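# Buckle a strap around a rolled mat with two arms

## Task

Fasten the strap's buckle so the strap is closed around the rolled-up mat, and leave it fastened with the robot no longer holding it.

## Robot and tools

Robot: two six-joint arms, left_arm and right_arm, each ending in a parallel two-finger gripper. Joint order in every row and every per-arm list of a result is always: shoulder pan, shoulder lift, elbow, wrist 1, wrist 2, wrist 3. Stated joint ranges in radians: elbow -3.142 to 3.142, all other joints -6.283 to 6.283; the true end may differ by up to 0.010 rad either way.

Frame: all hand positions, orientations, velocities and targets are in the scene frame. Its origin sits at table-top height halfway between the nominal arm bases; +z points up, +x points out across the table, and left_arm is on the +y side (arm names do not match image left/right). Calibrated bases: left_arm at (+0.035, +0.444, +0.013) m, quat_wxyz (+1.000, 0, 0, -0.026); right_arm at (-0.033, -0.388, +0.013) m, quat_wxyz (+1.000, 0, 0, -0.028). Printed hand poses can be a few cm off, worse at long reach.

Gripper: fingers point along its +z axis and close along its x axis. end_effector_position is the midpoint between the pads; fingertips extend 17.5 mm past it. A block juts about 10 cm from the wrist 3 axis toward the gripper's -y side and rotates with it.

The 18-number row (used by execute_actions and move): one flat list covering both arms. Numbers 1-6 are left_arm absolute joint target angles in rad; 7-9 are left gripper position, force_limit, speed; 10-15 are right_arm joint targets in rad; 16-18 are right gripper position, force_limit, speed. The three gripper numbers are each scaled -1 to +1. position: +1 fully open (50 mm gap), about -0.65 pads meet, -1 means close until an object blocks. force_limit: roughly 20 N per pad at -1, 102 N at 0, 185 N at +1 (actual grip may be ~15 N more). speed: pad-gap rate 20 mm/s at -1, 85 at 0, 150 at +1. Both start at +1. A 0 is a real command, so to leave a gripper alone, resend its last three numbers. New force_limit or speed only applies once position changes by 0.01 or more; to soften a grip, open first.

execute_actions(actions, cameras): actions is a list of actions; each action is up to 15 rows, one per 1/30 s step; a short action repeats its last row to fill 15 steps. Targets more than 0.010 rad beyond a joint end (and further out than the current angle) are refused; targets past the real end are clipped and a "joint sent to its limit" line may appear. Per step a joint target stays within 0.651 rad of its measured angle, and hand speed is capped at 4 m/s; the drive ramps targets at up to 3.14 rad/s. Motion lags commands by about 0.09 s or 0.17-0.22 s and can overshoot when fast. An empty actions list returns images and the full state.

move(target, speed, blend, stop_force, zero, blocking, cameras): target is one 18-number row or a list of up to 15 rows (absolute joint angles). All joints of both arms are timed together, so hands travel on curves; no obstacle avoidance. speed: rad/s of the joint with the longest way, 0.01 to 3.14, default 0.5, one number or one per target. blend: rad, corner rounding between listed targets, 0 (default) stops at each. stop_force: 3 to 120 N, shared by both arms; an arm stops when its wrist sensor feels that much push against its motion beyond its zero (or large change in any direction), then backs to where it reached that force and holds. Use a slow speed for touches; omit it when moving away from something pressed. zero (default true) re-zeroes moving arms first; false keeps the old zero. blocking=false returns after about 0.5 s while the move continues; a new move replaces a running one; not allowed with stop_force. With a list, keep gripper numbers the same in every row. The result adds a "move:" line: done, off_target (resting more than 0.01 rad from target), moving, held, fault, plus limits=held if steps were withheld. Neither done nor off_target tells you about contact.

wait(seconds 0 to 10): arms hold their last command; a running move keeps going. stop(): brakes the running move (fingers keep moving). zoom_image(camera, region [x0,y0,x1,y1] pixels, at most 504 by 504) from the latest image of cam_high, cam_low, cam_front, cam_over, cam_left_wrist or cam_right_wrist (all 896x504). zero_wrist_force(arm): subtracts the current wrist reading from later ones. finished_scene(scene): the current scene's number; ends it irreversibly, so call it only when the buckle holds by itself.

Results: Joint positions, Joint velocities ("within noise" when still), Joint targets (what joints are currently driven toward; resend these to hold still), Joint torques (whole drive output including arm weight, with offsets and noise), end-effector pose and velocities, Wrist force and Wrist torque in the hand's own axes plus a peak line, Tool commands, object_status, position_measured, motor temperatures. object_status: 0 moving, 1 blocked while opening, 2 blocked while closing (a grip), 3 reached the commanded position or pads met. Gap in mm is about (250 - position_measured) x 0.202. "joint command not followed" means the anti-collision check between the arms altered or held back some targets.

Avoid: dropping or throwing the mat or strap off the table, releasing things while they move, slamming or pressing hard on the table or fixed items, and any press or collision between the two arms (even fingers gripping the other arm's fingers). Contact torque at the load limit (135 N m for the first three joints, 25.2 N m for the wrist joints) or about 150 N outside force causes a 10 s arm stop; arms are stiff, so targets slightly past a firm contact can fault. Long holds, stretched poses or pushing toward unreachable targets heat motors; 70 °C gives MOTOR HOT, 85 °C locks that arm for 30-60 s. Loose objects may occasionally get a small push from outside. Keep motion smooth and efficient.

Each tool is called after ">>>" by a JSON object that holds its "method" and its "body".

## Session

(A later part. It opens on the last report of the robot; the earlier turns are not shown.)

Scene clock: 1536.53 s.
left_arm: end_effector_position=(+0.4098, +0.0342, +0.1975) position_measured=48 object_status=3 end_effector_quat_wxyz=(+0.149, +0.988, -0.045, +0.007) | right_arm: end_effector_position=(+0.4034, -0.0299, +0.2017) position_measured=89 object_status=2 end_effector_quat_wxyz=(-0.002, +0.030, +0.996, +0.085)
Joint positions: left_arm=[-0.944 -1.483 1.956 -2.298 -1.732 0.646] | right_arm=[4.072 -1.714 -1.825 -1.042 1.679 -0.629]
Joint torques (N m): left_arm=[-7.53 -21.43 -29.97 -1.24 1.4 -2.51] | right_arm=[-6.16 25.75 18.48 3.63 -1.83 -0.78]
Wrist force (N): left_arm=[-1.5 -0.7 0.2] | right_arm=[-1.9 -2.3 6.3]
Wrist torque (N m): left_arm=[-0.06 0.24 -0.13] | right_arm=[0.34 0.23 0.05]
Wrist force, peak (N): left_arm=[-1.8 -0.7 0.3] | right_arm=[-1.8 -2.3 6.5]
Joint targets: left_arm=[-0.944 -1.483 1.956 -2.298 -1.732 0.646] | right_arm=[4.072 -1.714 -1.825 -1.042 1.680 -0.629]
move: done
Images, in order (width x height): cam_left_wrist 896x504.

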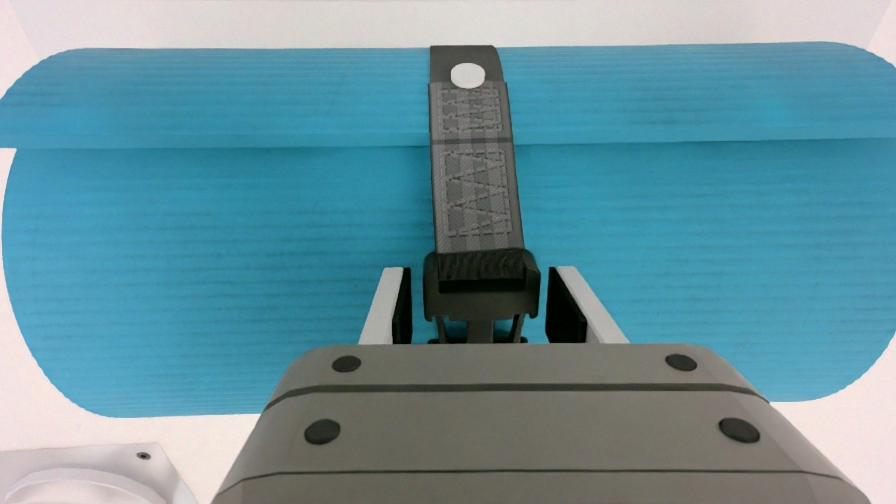

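>>> {"method": "move", "body": {"target": [-0.944,-1.4829,1.9558,-2.2979,-1.732,0.646,-1,0.2,-1,4.072,-1.7138,-1.8252,-1.0424,1.6795,-0.629,-0.97,0.1,-1], "speed": 0.05}}

>>> {"method": "move", "body": {"target": [-0.961,-1.4641,1.9355,-2.2982,-1.7277,0.629,-1,0.2,-1,4.072,-1.7138,-1.8252,-1.0424,1.6795,-0.629,-0.97,0.1,-1], "speed": 0.03, "stop_force": 70, "cameras": ["cam_left_wrist","cam_front","cam_over","cam_right_wrist"]}}

>>> {"method": "zoom_image", "body": {"camera": "cam_left_wrist", "region": [360, 180, 600, 350]}}

>>> {"method": "zoom_image", "body": {"camera": "cam_over", "region": [260, 100, 460, 230]}}

Scene clock: 1543.50 s.
left_arm: end_effector_position=(+0.4098, +0.0342, +0.1975) position_measured=90 object_status=2 end_effector_quat_wxyz=(+0.149, +0.988, -0.045, +0.007) | right_arm: end_effector_position=(+0.4034, -0.0299, +0.2017) position_measured=89 object_status=2 end_effector_quat_wxyz=(-0.003, +0.030, +0.996, +0.085)
Joint positions: left_arm=[-0.944 -1.483 1.956 -2.298 -1.732 0.646] | right_arm=[4.072 -1.714 -1.825 -1.042 1.679 -0.629]
Joint torques (N m): left_arm=[-7.09 -21.4 -28.77 -1.4 -0.32 -2.54] | right_arm=[-5.82 24.25 19.5 4.41 -1.89 -0.8]
Wrist force (N): left_arm=[1.0 -0.4 0.8] | right_arm=[0.6 -1.9 6.5]
Wrist torque (N m): left_arm=[-0.05 0.28 -0.22] | right_arm=[0.36 0.26 0.00]
Wrist force, peak (N): left_arm=[-1.8 -0.6 0.3] | right_arm=[-1.6 -2.2 6.6]
Joint targets: left_arm=[-0.944 -1.483 1.956 -2.298 -1.732 0.646] | right_arm=[4.072 -1.714 -1.825 -1.042 1.680 -0.629]
move: done

Scene clock: 1545.13 s.
left_arm: end_effector_position=(+0.4083, +0.0211, +0.1973) position_measured=90 object_status=2 end_effector_quat_wxyz=(+0.149, +0.988, -0.045, +0.007) | right_arm: end_effector_position=(+0.4033, -0.0300, +0.2017) position_measured=89 object_status=2 end_effector_quat_wxyz=(-0.003, +0.030, +0.996, +0.085)
Joint positions: left_arm=[-0.961 -1.464 1.936 -2.298 -1.728 0.629] | right_arm=[4.072 -1.714 -1.825 -1.043 1.68 -0.629]
Joint torques (N m): left_arm=[-9.59 -36.88 -22.38 -9.74 -9.13 2.65] | right_arm=[15.52 33.71 51.91 14.83 5.88 -0.67]
Wrist force (N): left_arm=[9.2 -34.0 -12.0] | right_arm=[8.8 -34.4 5.4]
Wrist torque (N m): left_arm=[-0.26 0.35 -0.16] | right_arm=[0.86 0.49 -0.26]
Wrist force, peak (N): left_arm=[8.8 -34.9 -12.2] | right_arm=[8.9 -35.2 5.5]
Joint targets: left_arm=[-0.961 -1.464 1.935 -2.298 -1.728 0.629] | right_arm=[4.072 -1.714 -1.825 -1.042 1.680 -0.629]
move: done
Images, in order (width x height): cam_front 896x504, cam_over 896x504, cam_left_wrist 896x504, cam_right_wrist 896x504.

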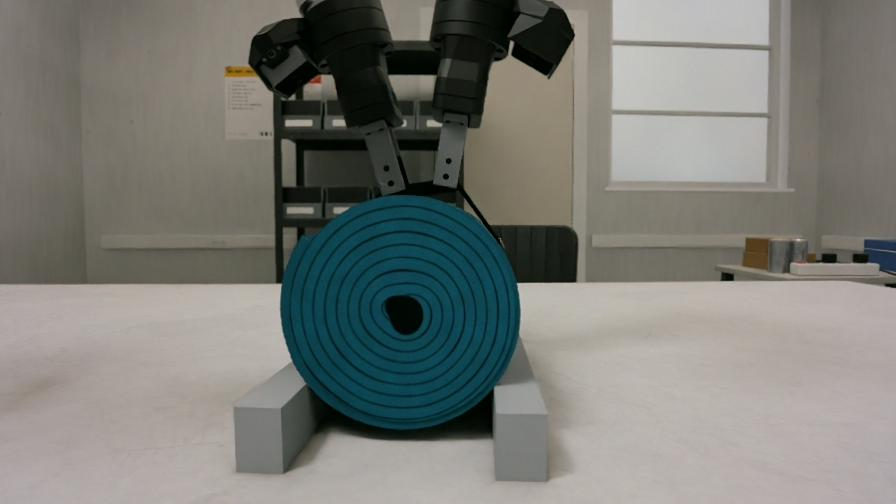

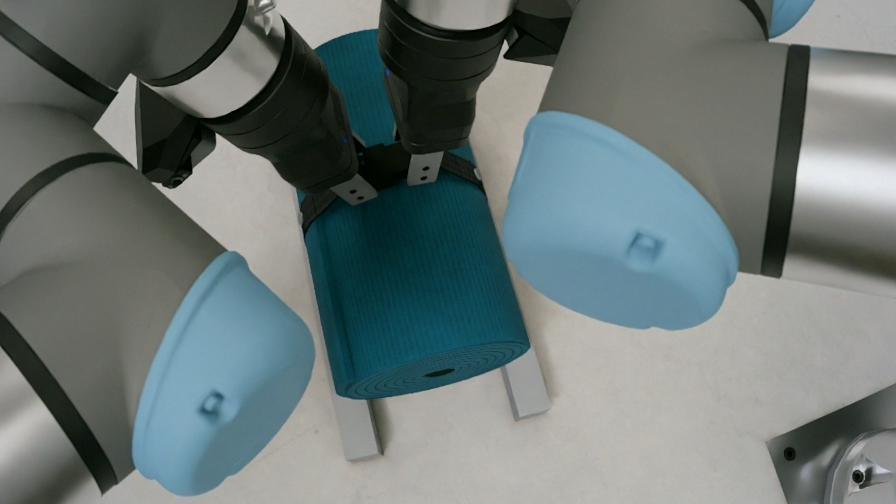

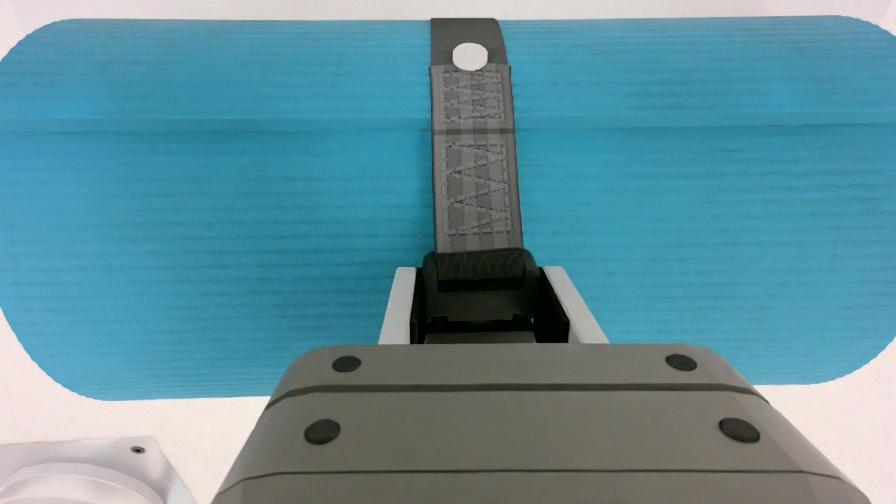

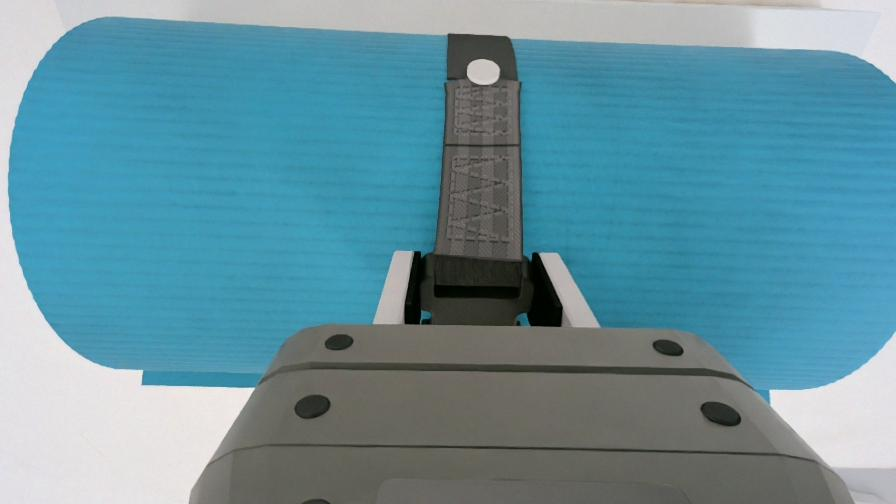

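Scaled by 2.100.

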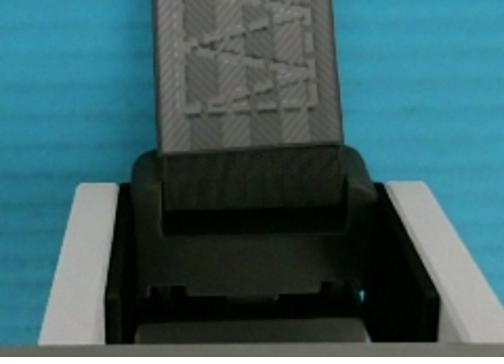

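Scaled by 2.520.

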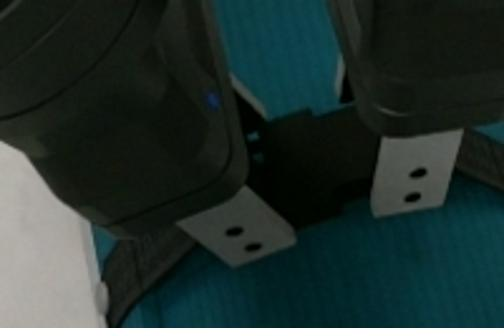

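>>> {"method": "move", "body": {"target": [-0.968,-1.4566,1.9274,-2.2983,-1.726,0.622,-1,0.2,-1,4.072,-1.7138,-1.8252,-1.0424,1.6795,-0.629,-0.97,0.1,-1], "speed": 0.03, "stop_force": 80, "cameras": ["cam_left_wrist","cam_over"]}}

>>> {"method": "zoom_image", "body": {"camera": "cam_left_wrist", "region": [360, 180, 600, 350]}}

Scene clock: 1584.83 s.
left_arm: end_effector_position=(+0.4075, +0.0158, +0.1972) position_measured=90 object_status=2 end_effector_quat_wxyz=(+0.149, +0.988, -0.045, +0.007) | right_arm: end_effector_position=(+0.4026, -0.0309, +0.2011) position_measured=89 object_status=2 end_effector_quat_wxyz=(-0.004, +0.031, +0.996, +0.083)
Joint positions: left_arm=[-0.968 -1.457 1.927 -2.298 -1.726 0.622] | right_arm=[4.072 -1.714 -1.825 -1.047 1.679 -0.629]
Joint torques (N m): left_arm=[-13.98 -37.48 -32.38 -14.59 -9.38 2.28] | right_arm=[12.31 39.27 47.34 14.72 9.14 -0.66]
Wrist force (N): left_arm=[1.7 -52.2 -14.7] | right_arm=[2.5 -48.9 0.8]
Wrist torque (N m): left_arm=[-0.07 0.30 -0.03] | right_arm=[1.21 0.27 -0.08]
Wrist force, peak (N): left_arm=[2.1 -52.5 -14.8] | right_arm=[2.9 -49.5 0.8]
Joint targets: left_arm=[-0.968 -1.457 1.927 -2.298 -1.726 0.622] | right_arm=[4.072 -1.714 -1.825 -1.042 1.680 -0.629]
move: done
Images, in order (width x height): cam_over 896x504, cam_left_wrist 896x504.

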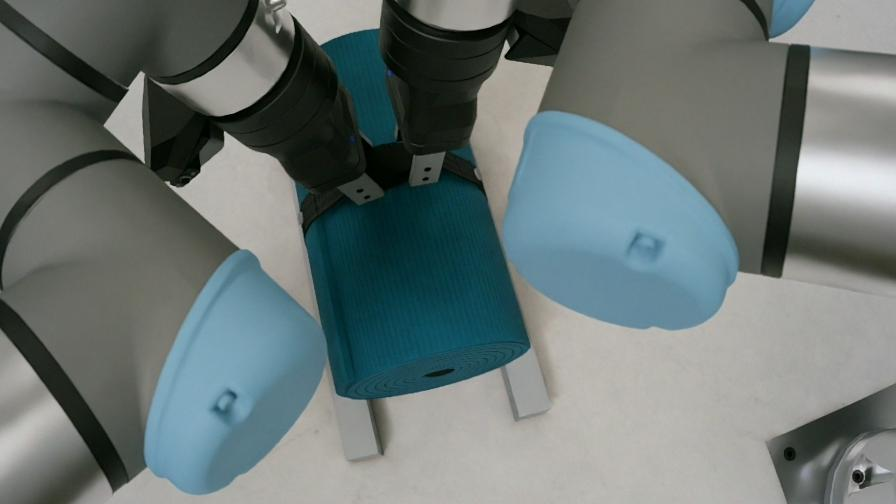

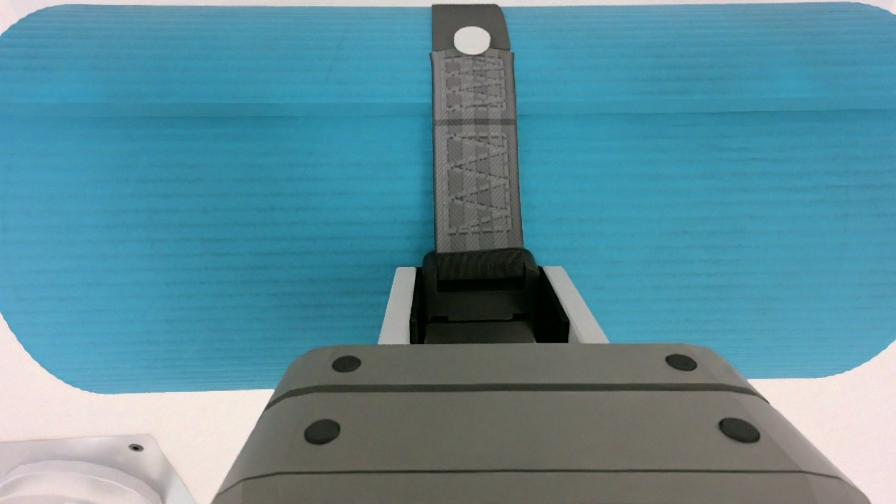

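Scaled by 2.100.

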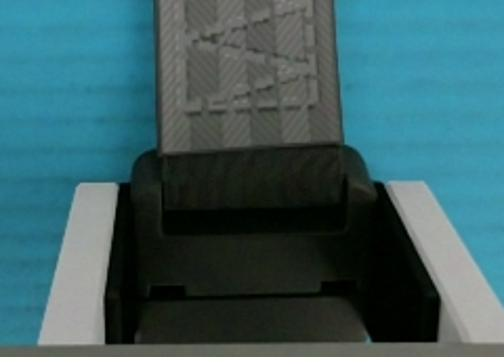

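>>> {"method": "move", "body": {"target": [-0.9715,-1.4528,1.9233,-2.2984,-1.7251,0.6185,-1,0.2,-1,4.072,-1.7138,-1.8252,-1.0424,1.6795,-0.629,-0.97,0.1,-1], "speed": 0.03, "stop_force": 80, "cameras": ["cam_left_wrist"]}}

>>> {"method": "zoom_image", "body": {"camera": "cam_left_wrist", "region": [400, 240, 560, 350]}}

Scene clock: 1589.13 s.
left_arm: end_effector_position=(+0.4069, +0.0135, +0.1969) position_measured=90 object_status=2 end_effector_quat_wxyz=(+0.148, +0.988, -0.045, +0.006) | right_arm: end_effector_position=(+0.4015, -0.0322, +0.2002) position_measured=89 object_status=2 end_effector_quat_wxyz=(-0.006, +0.031, +0.996, +0.080)
Joint positions: left_arm=[-0.972 -1.453 1.923 -2.296 -1.725 0.618] | right_arm=[4.072 -1.714 -1.825 -1.054 1.68 -0.629]
Joint torques (N m): left_arm=[-22.5 -35.99 -44.44 -15.06 -7.46 -0.26] | right_arm=[34.59 23.54 38.71 14.77 8.37 -0.69]
Wrist force (N): left_arm=[-7.9 -65.4 -13.8] | right_arm=[-6.7 -58.9 -6.6]
Wrist torque (N m): left_arm=[0.20 0.08 0.17] | right_arm=[1.36 0.00 0.07]
Wrist force, peak (N): left_arm=[-7.7 -65.7 -13.9] | right_arm=[-6.4 -59.4 -6.5]
Joint targets: left_arm=[-0.972 -1.453 1.923 -2.298 -1.725 0.619] | right_arm=[4.072 -1.714 -1.825 -1.042 1.680 -0.629]
move: off_target (right_arm); right_arm: the wrist 1 is farthest, 0.012 rad from its target
Images, in order (width x height): cam_left_wrist 896x504.

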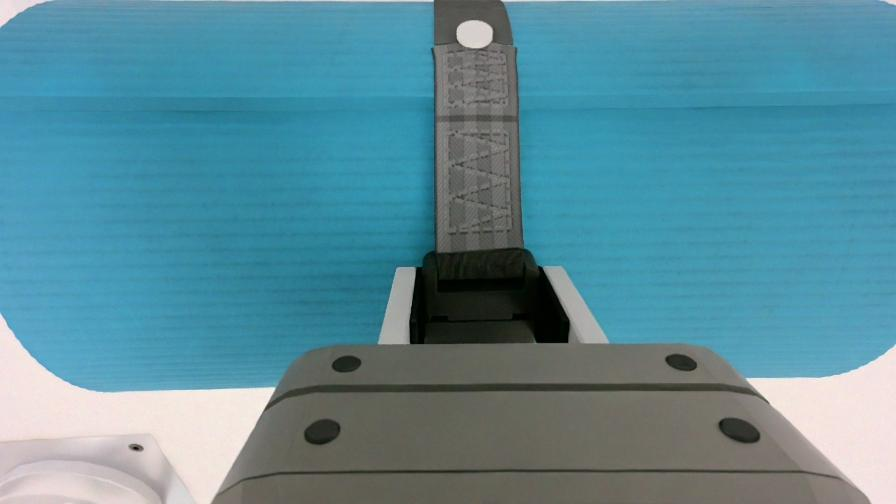

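Scaled by 3.150.

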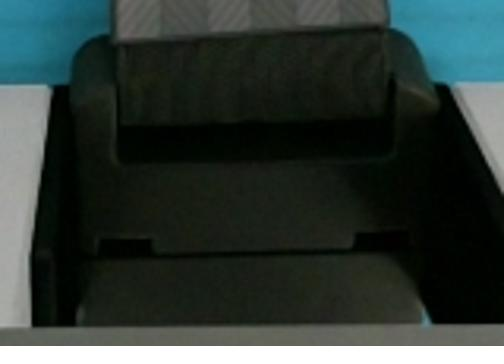

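>>> {"method": "move", "body": {"target": [-0.958,-1.4675,1.939,-2.298,-1.7285,0.632,-1,0.2,-1,4.072,-1.7138,-1.8252,-1.0424,1.6795,-0.629,-0.97,0.1,-1], "speed": 0.03, "stop_force": 50, "zero": true, "cameras": ["cam_left_wrist"]}}

>>> {"method": "zoom_image", "body": {"camera": "cam_left_wrist", "region": [400, 240, 560, 350]}}

Scene clock: 1593.67 s.
left_arm: end_effector_position=(+0.4080, +0.0184, +0.1976) position_measured=90 object_status=2 end_effector_quat_wxyz=(+0.149, +0.988, -0.045, +0.007) | right_arm: end_effector_position=(+0.4034, -0.0299, +0.2017) position_measured=89 object_status=2 end_effector_quat_wxyz=(-0.003, +0.030, +0.996, +0.085)
Joint positions: left_arm=[-0.964 -1.461 1.931 -2.299 -1.727 0.626] | right_arm=[4.072 -1.714 -1.825 -1.042 1.679 -0.629]
Joint torques (N m): left_arm=[-18.18 -18.36 -27.13 -1.16 -3.86 -2.34] | right_arm=[-6.78 47.63 38.74 9.75 -2.36 -0.53]
Wrist force (N): left_arm=[11.2 -13.4 -8.9] | right_arm=[10.6 -16.9 12.5]
Wrist torque (N m): left_arm=[-0.16 0.44 -0.32] | right_arm=[0.45 0.49 -0.18]
Wrist force, peak (N): left_arm=[-8.2 -65.8 -14.1] | right_arm=[-7.0 -59.4 -6.2]
Joint targets: left_arm=[-0.964 -1.461 1.931 -2.299 -1.727 0.626] | right_arm=[4.072 -1.714 -1.825 -1.042 1.680 -0.629]
move: contact (left_arm)
Images, in order (width x height): cam_left_wrist 896x504.

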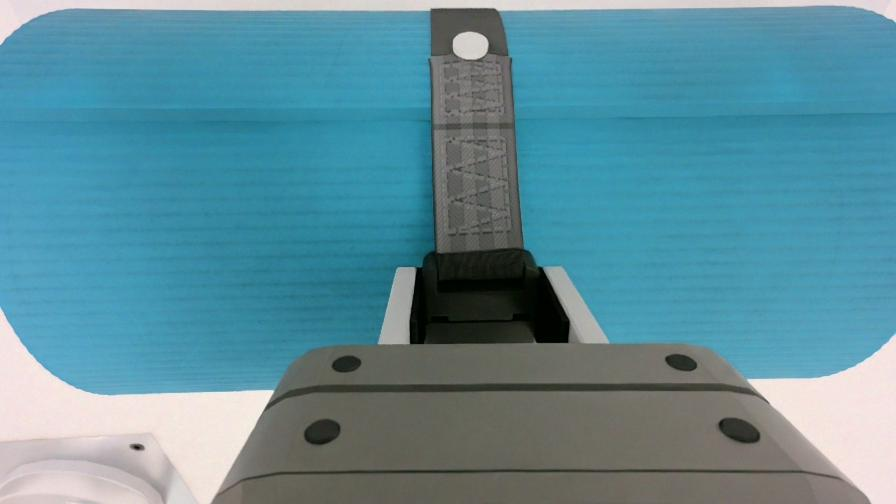

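Scaled by 3.150.

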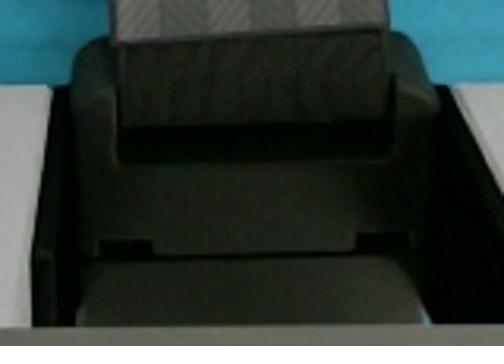

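>>> {"method": "move", "body": {"target": [-0.960,-1.465,1.936,-2.298,-1.728,0.630,-1,0.2,-1,4.072,-1.7138,-1.8252,-1.0424,1.6795,-0.629,-0.97,0.1,-1], "speed": 0.03, "stop_force": 35, "cameras": ["cam_left_wrist"]}}

>>> {"method": "zoom_image", "body": {"camera": "cam_left_wrist", "region": [400, 240, 560, 350]}}

Scene clock: 1598.30 s.
left_arm: end_effector_position=(+0.4082, +0.0201, +0.1977) position_measured=90 object_status=2 end_effector_quat_wxyz=(+0.149, +0.988, -0.045, +0.007) | right_arm: end_effector_position=(+0.4034, -0.0299, +0.2017) position_measured=89 object_status=2 end_effector_quat_wxyz=(-0.002, +0.030, +0.996, +0.085)
Joint positions: left_arm=[-0.962 -1.463 1.934 -2.299 -1.728 0.628] | right_arm=[4.072 -1.714 -1.825 -1.042 1.679 -0.629]
Joint torques (N m): left_arm=[-4.42 -17.27 -18.07 1.68 2.43 -2.25] | right_arm=[-12.23 48.35 28.8 2.68 -2.33 -0.37]
Wrist force (N): left_arm=[9.1 21.6 -1.5] | right_arm=[7.4 20.5 20.1]
Wrist torque (N m): left_arm=[-0.02 0.40 -0.37] | right_arm=[0.97 0.41 -0.08]
Wrist force, peak (N): left_arm=[10.2 26.4 -1.4] | right_arm=[8.5 24.1 22.2]
Joint targets: left_arm=[-0.962 -1.463 1.934 -2.299 -1.728 0.628] | right_arm=[4.072 -1.714 -1.825 -1.042 1.680 -0.629]
move: contact (left_arm)
Images, in order (width x height): cam_left_wrist 896x504.

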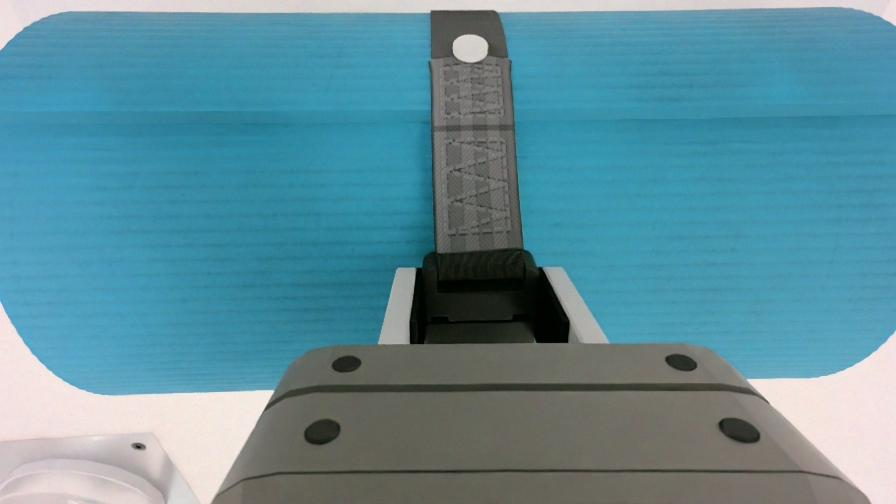

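Scaled by 3.150.

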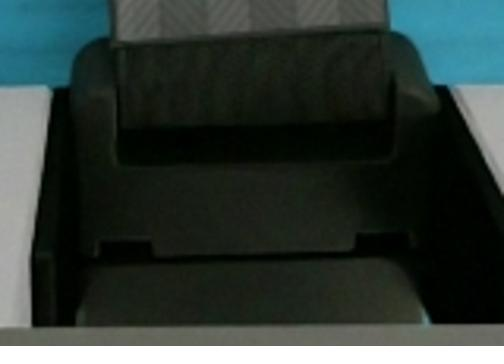

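Tension holds in both directions: latched. Return to neutral, open.

>>> {"method": "move", "body": {"target": [-0.964,-1.460,1.931,-2.299,-1.727,0.626,-1,0.2,-1,4.072,-1.7138,-1.8252,-1.0424,1.6795,-0.629,-0.97,0.1,-1], "speed": 0.05}}

>>> {"method": "move", "body": {"target": [-0.964,-1.460,1.931,-2.299,-1.727,0.626,0.7,-0.5,-1,4.072,-1.7138,-1.8252,-1.0424,1.6795,-0.629,-0.97,0.1,-1]}}

>>> {"method": "move", "body": {"target": [-0.964,-1.460,1.931,-2.299,-1.727,0.626,0.7,-0.5,-1,4.072,-1.7138,-1.8252,-1.0424,1.6795,-0.629,0.7,0.1,-1]}}

>>> {"method": "move", "body": {"target": [-0.964,-1.61,1.931,-2.149,-1.727,0.626,0.7,-0.5,-1,4.072,-1.5638,-1.8252,-1.1924,1.6795,-0.629,0.7,0.1,-1], "cameras": ["cam_left_wrist","cam_over","cam_front","cam_right_wrist"]}}

>>> {"method": "zoom_image", "body": {"camera": "cam_left_wrist", "region": [360, 160, 600, 350]}}

Scene clock: 1605.17 s.
left_arm: end_effector_position=(+0.4083, +0.0184, +0.1974) position_measured=90 object_status=2 end_effector_quat_wxyz=(+0.149, +0.988, -0.045, +0.007) | right_arm: end_effector_position=(+0.4034, -0.0300, +0.2017) position_measured=89 object_status=2 end_effector_quat_wxyz=(-0.003, +0.030, +0.996, +0.085)
Joint positions: left_arm=[-0.964 -1.46 1.931 -2.299 -1.727 0.626] | right_arm=[4.072 -1.714 -1.825 -1.043 1.679 -0.629]
Joint torques (N m): left_arm=[-15.56 -23.2 -27.54 -4.96 -2.72 -1.93] | right_arm=[-0.33 47.66 31.1 9.77 -1.27 -0.37]
Wrist force (N): left_arm=[5.2 -10.0 -9.8] | right_arm=[4.8 -14.1 14.1]
Wrist torque (N m): left_arm=[-0.18 0.40 -0.15] | right_arm=[0.50 0.38 -0.06]
Wrist force, peak (N): left_arm=[9.3 22.2 -1.7] | right_arm=[7.8 20.7 20.6]
Joint targets: left_arm=[-0.964 -1.460 1.931 -2.299 -1.727 0.626] | right_arm=[4.072 -1.714 -1.825 -1.042 1.680 -0.629]
move: done

Scene clock: 1605.83 s.
left_arm: end_effector_position=(+0.4082, +0.0183, +0.1974) position_measured=48 object_status=3 end_effector_quat_wxyz=(+0.149, +0.988, -0.045, +0.007) | right_arm: end_effector_position=(+0.4034, -0.0300, +0.2017) position_measured=89 object_status=2 end_effector_quat_wxyz=(-0.002, +0.030, +0.996, +0.085)
Joint positions: left_arm=[-0.964 -1.46 1.931 -2.299 -1.727 0.626] | right_arm=[4.072 -1.714 -1.825 -1.042 1.679 -0.629]
Joint torques (N m): left_arm=[5.24 -34.15 -27.51 -3.64 1.27 0.18] | right_arm=[5.76 39.44 37.73 3.57 1.33 -0.47]
Wrist force (N): left_arm=[-1.4 -1.3 0.3] | right_arm=[-2.7 2.2 11.2]
Wrist torque (N m): left_arm=[-0.17 0.23 -0.01] | right_arm=[0.81 0.35 0.05]
Wrist force, peak (N): left_arm=[5.4 -10.0 -9.5] | right_arm=[5.0 -14.3 14.5]
Joint targets: left_arm=[-0.964 -1.460 1.931 -2.299 -1.727 0.626] | right_arm=[4.072 -1.714 -1.825 -1.042 1.680 -0.629]
move: done

Scene clock: 1606.47 s.
left_arm: end_effector_position=(+0.4083, +0.0183, +0.1975) position_measured=48 object_status=3 end_effector_quat_wxyz=(+0.149, +0.988, -0.045, +0.007) | right_arm: end_effector_position=(+0.4034, -0.0299, +0.2018) position_measured=48 object_status=0 end_effector_quat_wxyz=(-0.002, +0.030, +0.996, +0.085)
Joint positions: left_arm=[-0.964 -1.46 1.931 -2.299 -1.727 0.626] | right_arm=[4.072 -1.714 -1.825 -1.042 1.679 -0.629]
Joint torques (N m): left_arm=[7.63 -34.92 -27.45 -2.4 1.35 2.27] | right_arm=[5.55 27.85 18.1 3.74 2.78 -0.34]
Wrist force (N): left_arm=[-1.1 -1.6 0.3] | right_arm=[-2.7 4.2 0.9]
Wrist torque (N m): left_arm=[-0.21 0.19 -0.01] | right_arm=[0.67 0.36 0.05]
Wrist force, peak (N): left_arm=[-1.4 -1.6 0.4] | right_arm=[-2.6 2.2 11.0]
Joint targets: left_arm=[-0.964 -1.460 1.931 -2.299 -1.727 0.626] | right_arm=[4.072 -1.714 -1.825 -1.042 1.680 -0.629]
move: done

Scene clock: 1607.33 s.
left_arm: end_effector_position=(+0.3867, +0.0531, +0.2539) position_measured=48 object_status=3 end_effector_quat_wxyz=(+0.149, +0.988, -0.045, +0.007) | right_arm: end_effector_position=(+0.3746, -0.0643, +0.2617) position_measured=48 object_status=3 end_effector_quat_wxyz=(-0.002, +0.030, +0.996, +0.085)
Joint positions: left_arm=[-0.964 -1.61 1.931 -2.149 -1.727 0.626] | right_arm=[4.072 -1.564 -1.825 -1.192 1.68 -0.629]
Joint torques (N m): left_arm=[7.69 -28.49 -27.68 -3.94 1.08 2.29] | right_arm=[1.17 30.18 15.83 2.17 2.59 -0.41]
Wrist force (N): left_arm=[-1.3 -1.4 0.3] | right_arm=[-2.9 4.5 1.0]
Wrist torque (N m): left_arm=[-0.18 0.22 -0.01] | right_arm=[0.69 0.40 0.04]
Wrist force, peak (N): left_arm=[-2.2 -2.2 -1.7] | right_arm=[-3.4 5.3 3.2]
Joint targets: left_arm=[-0.964 -1.610 1.931 -2.149 -1.727 0.626] | right_arm=[4.072 -1.564 -1.825 -1.192 1.680 -0.629]
move: done
Images, in order (width x height): cam_front 896x504, cam_over 896x504, cam_left_wrist 896x504, cam_right_wrist 896x504.

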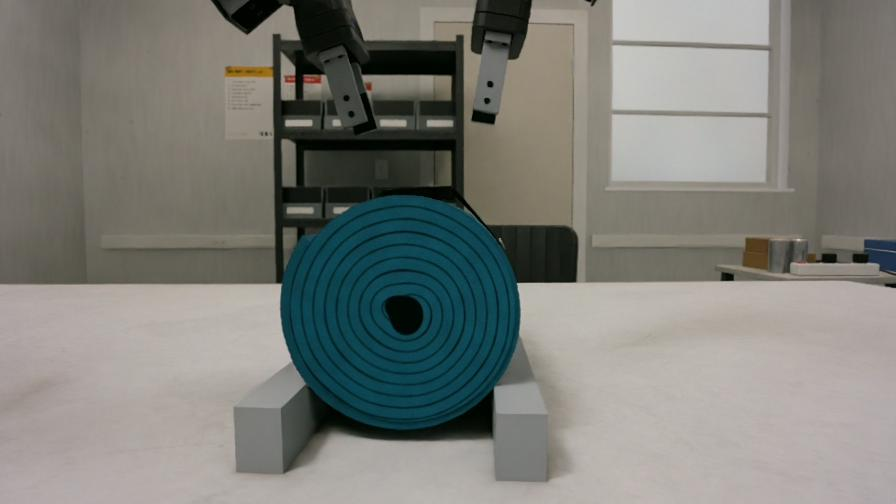

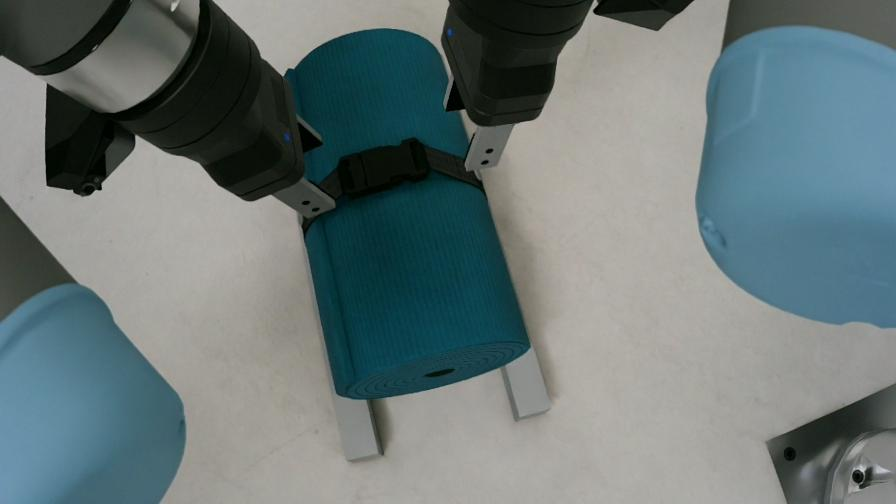

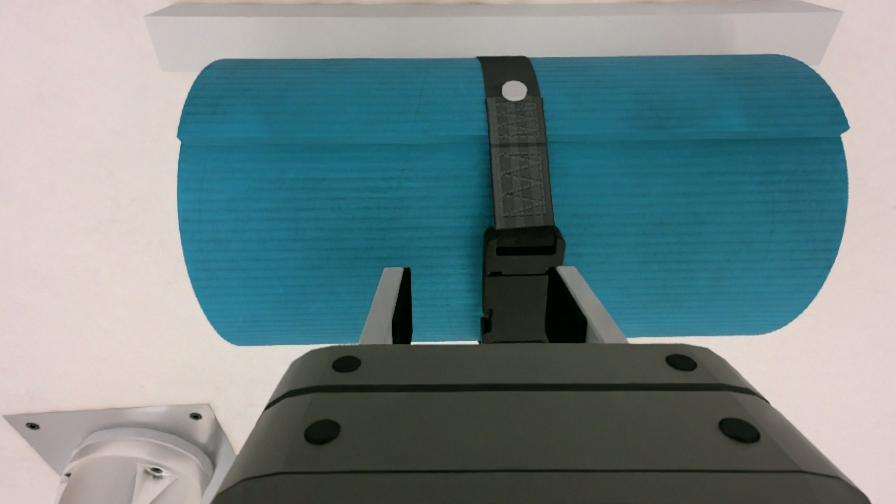

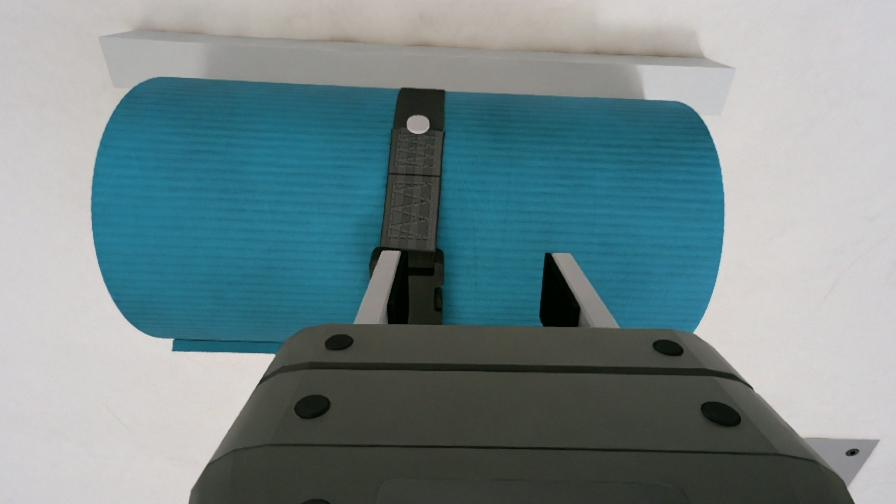

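Scaled by 2.100.

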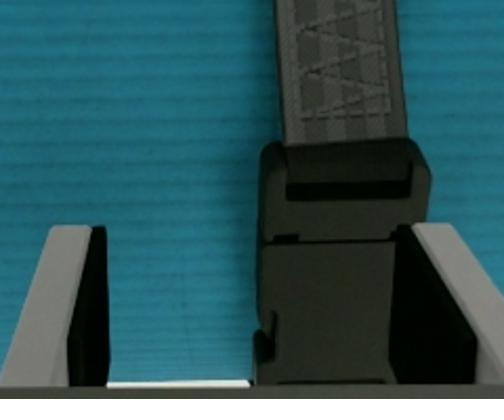

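>>> {"method": "finished_scene", "body": {"scene": 1}}

The scene is finished: the task was done.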